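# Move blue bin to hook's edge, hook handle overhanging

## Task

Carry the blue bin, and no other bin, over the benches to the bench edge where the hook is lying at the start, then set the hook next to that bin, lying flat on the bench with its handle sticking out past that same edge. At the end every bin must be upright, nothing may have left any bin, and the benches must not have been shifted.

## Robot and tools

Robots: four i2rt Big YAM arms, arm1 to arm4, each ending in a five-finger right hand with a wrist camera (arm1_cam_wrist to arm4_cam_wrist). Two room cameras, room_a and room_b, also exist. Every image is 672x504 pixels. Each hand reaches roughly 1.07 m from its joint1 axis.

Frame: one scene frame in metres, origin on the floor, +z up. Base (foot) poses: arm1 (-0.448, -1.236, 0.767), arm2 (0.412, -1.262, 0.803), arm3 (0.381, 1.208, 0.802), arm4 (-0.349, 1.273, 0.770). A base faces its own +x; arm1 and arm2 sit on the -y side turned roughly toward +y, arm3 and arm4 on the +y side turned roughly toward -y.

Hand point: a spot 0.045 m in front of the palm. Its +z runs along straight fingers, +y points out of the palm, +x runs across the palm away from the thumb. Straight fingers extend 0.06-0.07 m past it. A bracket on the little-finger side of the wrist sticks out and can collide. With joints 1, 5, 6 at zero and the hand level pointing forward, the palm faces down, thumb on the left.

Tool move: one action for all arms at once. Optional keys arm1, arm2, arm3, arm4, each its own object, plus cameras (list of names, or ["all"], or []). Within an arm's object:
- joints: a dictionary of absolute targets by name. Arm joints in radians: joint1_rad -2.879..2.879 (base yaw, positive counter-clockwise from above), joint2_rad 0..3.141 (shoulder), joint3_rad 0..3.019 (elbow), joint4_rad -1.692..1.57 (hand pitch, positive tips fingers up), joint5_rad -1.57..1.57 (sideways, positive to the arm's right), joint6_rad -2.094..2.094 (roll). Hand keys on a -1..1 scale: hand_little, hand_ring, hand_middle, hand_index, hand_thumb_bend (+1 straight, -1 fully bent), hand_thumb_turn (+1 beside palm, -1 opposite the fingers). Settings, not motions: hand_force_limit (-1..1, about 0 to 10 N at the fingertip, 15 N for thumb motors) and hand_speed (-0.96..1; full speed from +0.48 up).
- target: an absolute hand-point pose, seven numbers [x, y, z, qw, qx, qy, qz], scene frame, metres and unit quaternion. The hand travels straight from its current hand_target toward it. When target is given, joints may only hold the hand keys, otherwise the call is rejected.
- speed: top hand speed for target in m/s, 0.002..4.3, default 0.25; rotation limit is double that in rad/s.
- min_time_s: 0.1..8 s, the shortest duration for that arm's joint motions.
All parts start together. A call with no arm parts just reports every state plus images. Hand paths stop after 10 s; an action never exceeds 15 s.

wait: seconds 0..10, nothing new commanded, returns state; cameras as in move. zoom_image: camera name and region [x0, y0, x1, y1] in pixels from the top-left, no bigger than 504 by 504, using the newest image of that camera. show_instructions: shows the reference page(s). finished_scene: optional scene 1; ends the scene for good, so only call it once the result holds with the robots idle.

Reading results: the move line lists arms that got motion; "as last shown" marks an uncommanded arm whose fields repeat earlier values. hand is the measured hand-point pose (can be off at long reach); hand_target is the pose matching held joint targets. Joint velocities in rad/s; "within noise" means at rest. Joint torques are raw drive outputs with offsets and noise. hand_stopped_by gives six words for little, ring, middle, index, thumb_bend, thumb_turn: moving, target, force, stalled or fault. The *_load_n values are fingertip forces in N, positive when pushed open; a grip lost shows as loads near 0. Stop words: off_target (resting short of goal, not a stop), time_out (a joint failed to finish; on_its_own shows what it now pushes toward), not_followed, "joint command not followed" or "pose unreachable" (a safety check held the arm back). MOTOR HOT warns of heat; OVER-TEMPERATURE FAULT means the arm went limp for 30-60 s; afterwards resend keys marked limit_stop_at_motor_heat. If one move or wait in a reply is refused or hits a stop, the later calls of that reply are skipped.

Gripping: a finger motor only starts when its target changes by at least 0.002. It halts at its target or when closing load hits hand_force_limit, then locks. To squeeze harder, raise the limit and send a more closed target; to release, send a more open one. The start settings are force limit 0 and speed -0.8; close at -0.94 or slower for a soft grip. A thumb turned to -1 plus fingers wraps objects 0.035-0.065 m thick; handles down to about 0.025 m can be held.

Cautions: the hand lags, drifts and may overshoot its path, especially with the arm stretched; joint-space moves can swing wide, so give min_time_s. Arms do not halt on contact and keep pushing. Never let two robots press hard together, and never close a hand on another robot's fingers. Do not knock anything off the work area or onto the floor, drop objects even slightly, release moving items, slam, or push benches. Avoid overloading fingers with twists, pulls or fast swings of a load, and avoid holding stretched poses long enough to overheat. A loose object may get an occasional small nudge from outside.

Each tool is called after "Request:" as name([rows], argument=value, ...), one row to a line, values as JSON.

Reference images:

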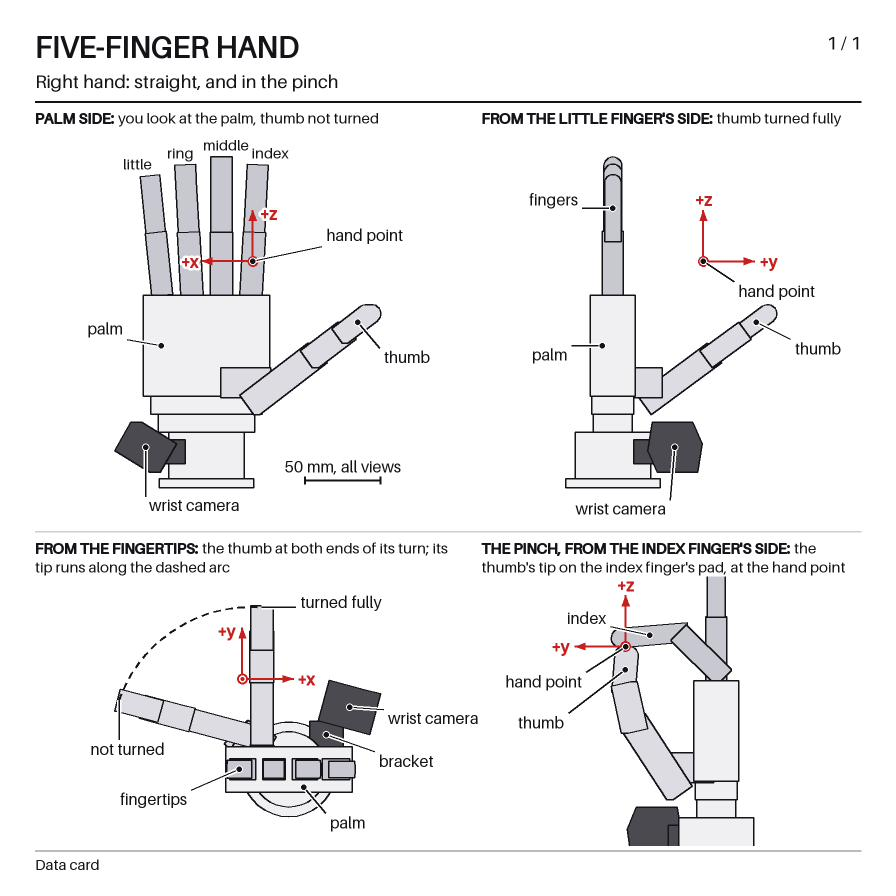

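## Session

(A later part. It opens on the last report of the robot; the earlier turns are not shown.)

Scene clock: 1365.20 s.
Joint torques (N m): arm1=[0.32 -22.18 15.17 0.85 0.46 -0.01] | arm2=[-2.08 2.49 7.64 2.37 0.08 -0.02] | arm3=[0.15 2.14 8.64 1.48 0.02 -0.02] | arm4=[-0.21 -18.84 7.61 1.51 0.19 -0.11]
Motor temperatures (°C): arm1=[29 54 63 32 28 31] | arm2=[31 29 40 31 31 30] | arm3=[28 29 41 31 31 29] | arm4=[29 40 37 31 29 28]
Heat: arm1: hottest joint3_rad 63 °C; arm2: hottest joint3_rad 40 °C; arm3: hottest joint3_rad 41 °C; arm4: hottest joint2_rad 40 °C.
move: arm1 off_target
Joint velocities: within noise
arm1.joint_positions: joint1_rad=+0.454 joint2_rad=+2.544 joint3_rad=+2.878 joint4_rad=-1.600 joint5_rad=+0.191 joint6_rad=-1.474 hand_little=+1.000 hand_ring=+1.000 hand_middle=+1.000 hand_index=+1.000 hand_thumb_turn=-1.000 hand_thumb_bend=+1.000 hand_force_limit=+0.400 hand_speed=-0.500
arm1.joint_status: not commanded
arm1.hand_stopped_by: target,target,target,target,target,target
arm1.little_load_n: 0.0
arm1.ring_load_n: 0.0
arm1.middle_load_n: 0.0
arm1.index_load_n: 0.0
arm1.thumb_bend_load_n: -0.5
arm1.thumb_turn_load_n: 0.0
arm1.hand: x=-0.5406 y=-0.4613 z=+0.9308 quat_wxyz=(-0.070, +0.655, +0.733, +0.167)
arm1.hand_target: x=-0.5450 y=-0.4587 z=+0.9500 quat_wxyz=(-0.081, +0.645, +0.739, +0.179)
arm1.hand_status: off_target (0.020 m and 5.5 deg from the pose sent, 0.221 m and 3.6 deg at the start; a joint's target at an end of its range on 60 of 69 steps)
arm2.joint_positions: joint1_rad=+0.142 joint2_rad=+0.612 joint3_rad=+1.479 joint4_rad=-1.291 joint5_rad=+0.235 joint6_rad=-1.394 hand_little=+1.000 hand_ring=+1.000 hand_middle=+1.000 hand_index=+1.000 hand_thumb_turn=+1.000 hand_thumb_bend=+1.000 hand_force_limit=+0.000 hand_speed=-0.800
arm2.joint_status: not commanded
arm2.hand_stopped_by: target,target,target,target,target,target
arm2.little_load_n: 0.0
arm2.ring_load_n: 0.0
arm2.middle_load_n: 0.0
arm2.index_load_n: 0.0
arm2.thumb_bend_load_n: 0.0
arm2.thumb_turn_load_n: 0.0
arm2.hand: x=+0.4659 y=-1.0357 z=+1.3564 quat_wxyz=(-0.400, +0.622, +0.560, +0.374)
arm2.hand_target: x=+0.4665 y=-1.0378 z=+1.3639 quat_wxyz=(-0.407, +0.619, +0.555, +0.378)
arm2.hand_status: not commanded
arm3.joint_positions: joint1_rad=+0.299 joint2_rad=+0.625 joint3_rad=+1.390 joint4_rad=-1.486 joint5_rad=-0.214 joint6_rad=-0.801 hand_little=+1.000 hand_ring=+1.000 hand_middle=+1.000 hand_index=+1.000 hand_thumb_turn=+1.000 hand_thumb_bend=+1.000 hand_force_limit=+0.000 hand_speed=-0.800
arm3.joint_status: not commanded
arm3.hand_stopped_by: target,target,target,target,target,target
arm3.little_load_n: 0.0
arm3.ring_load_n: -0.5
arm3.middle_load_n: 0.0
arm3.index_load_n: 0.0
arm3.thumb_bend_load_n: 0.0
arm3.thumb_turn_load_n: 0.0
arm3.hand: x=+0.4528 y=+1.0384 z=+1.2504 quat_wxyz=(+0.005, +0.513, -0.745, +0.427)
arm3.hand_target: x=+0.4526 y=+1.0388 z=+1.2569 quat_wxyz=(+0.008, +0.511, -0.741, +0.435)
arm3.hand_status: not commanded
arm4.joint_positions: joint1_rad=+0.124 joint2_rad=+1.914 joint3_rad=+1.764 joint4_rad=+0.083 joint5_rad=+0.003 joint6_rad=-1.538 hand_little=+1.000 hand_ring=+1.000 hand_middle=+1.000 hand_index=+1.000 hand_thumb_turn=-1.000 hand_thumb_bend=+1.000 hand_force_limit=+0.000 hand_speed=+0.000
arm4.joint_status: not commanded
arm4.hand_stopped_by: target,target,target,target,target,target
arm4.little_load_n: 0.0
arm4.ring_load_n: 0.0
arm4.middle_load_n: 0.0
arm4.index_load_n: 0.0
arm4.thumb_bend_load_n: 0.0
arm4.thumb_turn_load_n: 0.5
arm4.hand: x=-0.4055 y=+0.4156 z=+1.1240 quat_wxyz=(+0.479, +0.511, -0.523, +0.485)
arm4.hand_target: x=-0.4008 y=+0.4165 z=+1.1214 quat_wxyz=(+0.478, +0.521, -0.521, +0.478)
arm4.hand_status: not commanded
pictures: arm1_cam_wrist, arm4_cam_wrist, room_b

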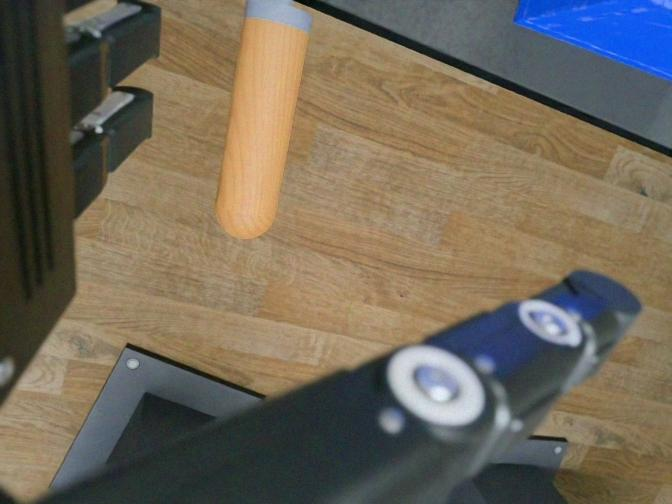

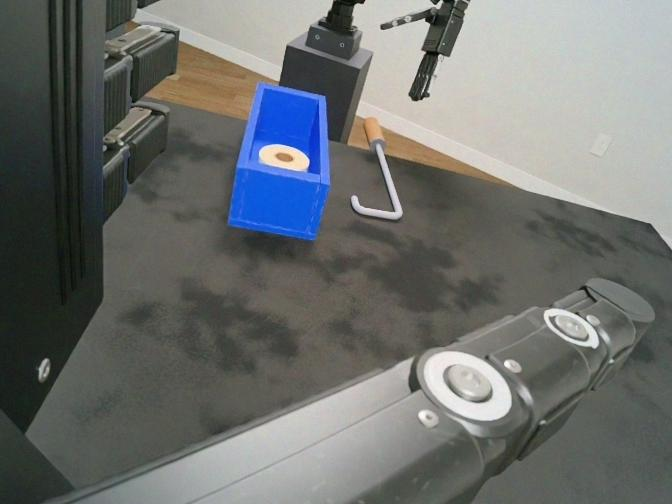

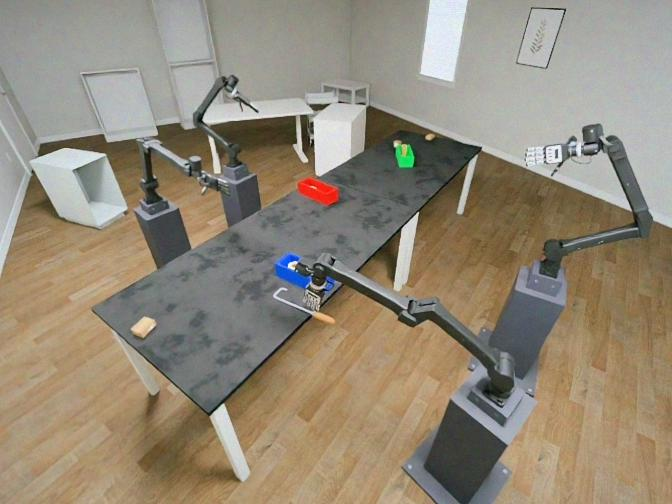

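Request:
move(arm1={"target": [-0.56, -0.6, 1.08, -0.081, 0.645, 0.739, 0.179], "speed": 0.2}, cameras=["arm4_cam_wrist", "arm1_cam_wrist", "room_b", "room_a"])

Request:
zoom_image(camera="arm1_cam_wrist", region=[150, 0, 654, 250])

Request:
zoom_image(camera="room_b", region=[250, 240, 370, 330])

Scene clock: 1374.43 s.
Joint torques (N m): arm1=[-0.32 -16.79 10.18 2.02 0.5 0.31] | arm2=[-2.14 2.49 7.54 2.37 0.07 -0.03] | arm3=[0.5 3.43 8.51 1.54 0.04 -0.1] | arm4=[0.03 -18.73 7.66 1.46 0.19 -0.11]
Motor temperatures (°C): arm1=[29 54 61 32 28 31] | arm2=[31 29 40 31 31 30] | arm3=[28 29 41 31 31 29] | arm4=[29 40 37 31 29 28]
Heat: arm1: hottest joint3_rad 61 °C; arm2: hottest joint3_rad 40 °C; arm3: hottest joint3_rad 41 °C; arm4: hottest joint2_rad 40 °C.
move: arm1 done
Joint velocities: within noise
arm1.joint_positions: joint1_rad=+0.537 joint2_rad=+1.967 joint3_rad=+2.277 joint4_rad=-1.555 joint5_rad=+0.216 joint6_rad=-1.442 hand_little=+1.000 hand_ring=+1.000 hand_middle=+1.000 hand_index=+1.000 hand_thumb_turn=-1.000 hand_thumb_bend=+1.000 hand_force_limit=+0.400 hand_speed=-0.500
arm1.joint_status: not commanded
arm1.hand_stopped_by: target,target,target,target,target,target
arm1.little_load_n: 0.0
arm1.ring_load_n: 0.0
arm1.middle_load_n: 0.0
arm1.index_load_n: 0.0
arm1.thumb_bend_load_n: -0.5
arm1.thumb_turn_load_n: 0.5
arm1.hand: x=-0.5586 y=-0.6012 z=+1.0895 quat_wxyz=(-0.081, +0.637, +0.745, +0.179)
arm1.hand_target: x=-0.5595 y=-0.5992 z=+1.0812 quat_wxyz=(-0.080, +0.645, +0.739, +0.179)
arm1.hand_status: done (0.010 m and 1.2 deg from the pose sent, 0.205 m and 2.3 deg at the start)
arm2, arm3, arm4: as last shown
arm3.ring_load_n: 0.0
arm4.thumb_bend_load_n: 0.5
arm4.thumb_turn_load_n: 0.0
pictures: arm1_cam_wrist, arm4_cam_wrist, room_a, room_b

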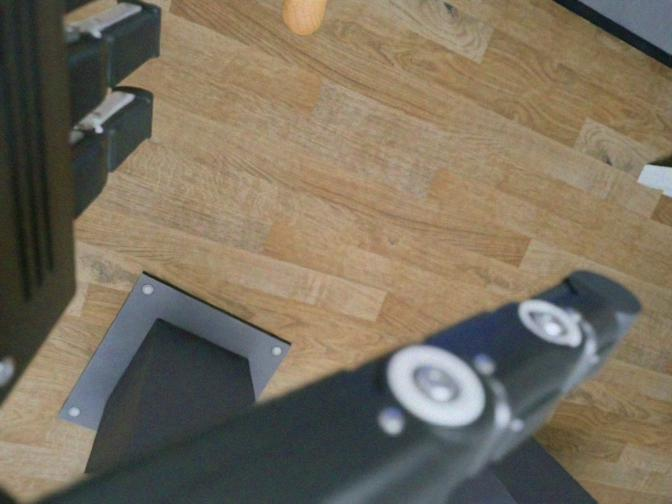

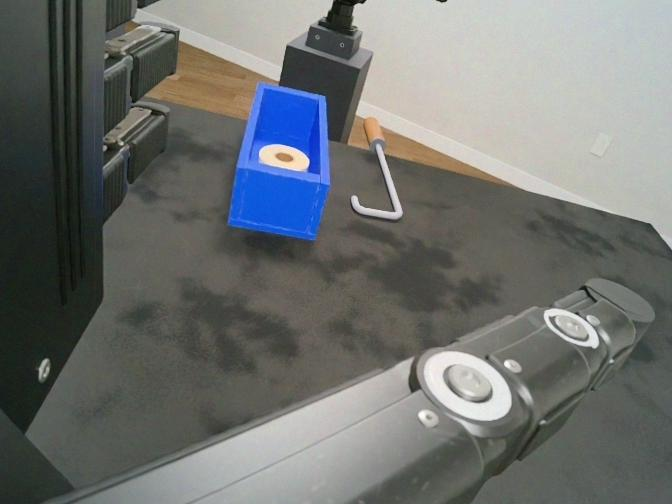

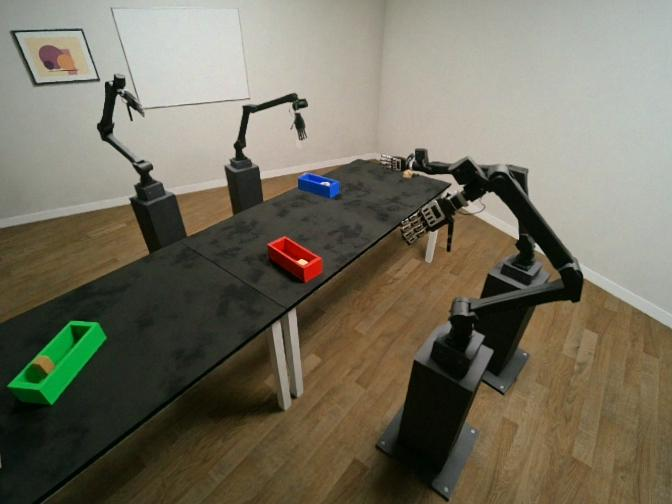

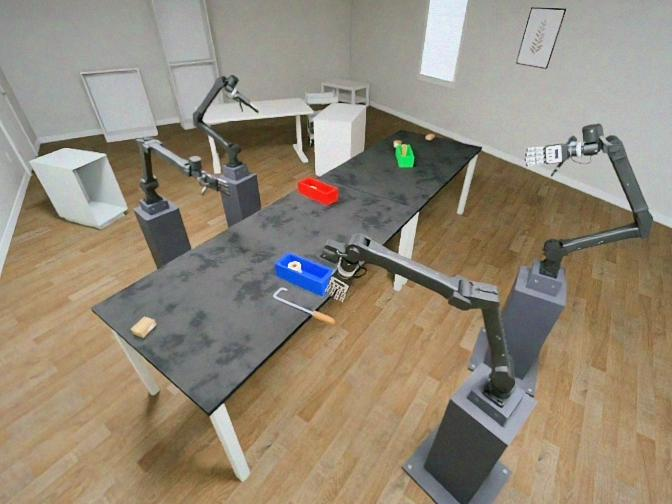

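Scaled by 1.000.

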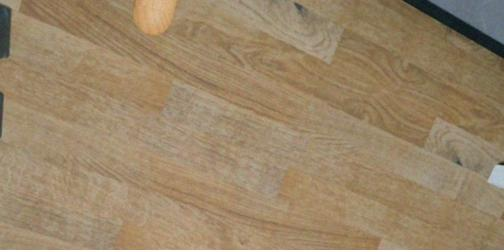

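Scaled by 4.200 from the camera's image (finer frame: 960x720).

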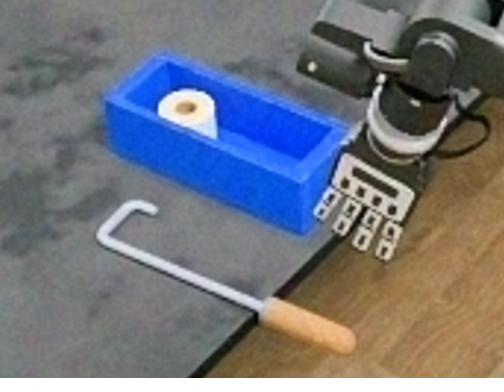

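Request:
finished_scene()

The scene is finished: the task was done.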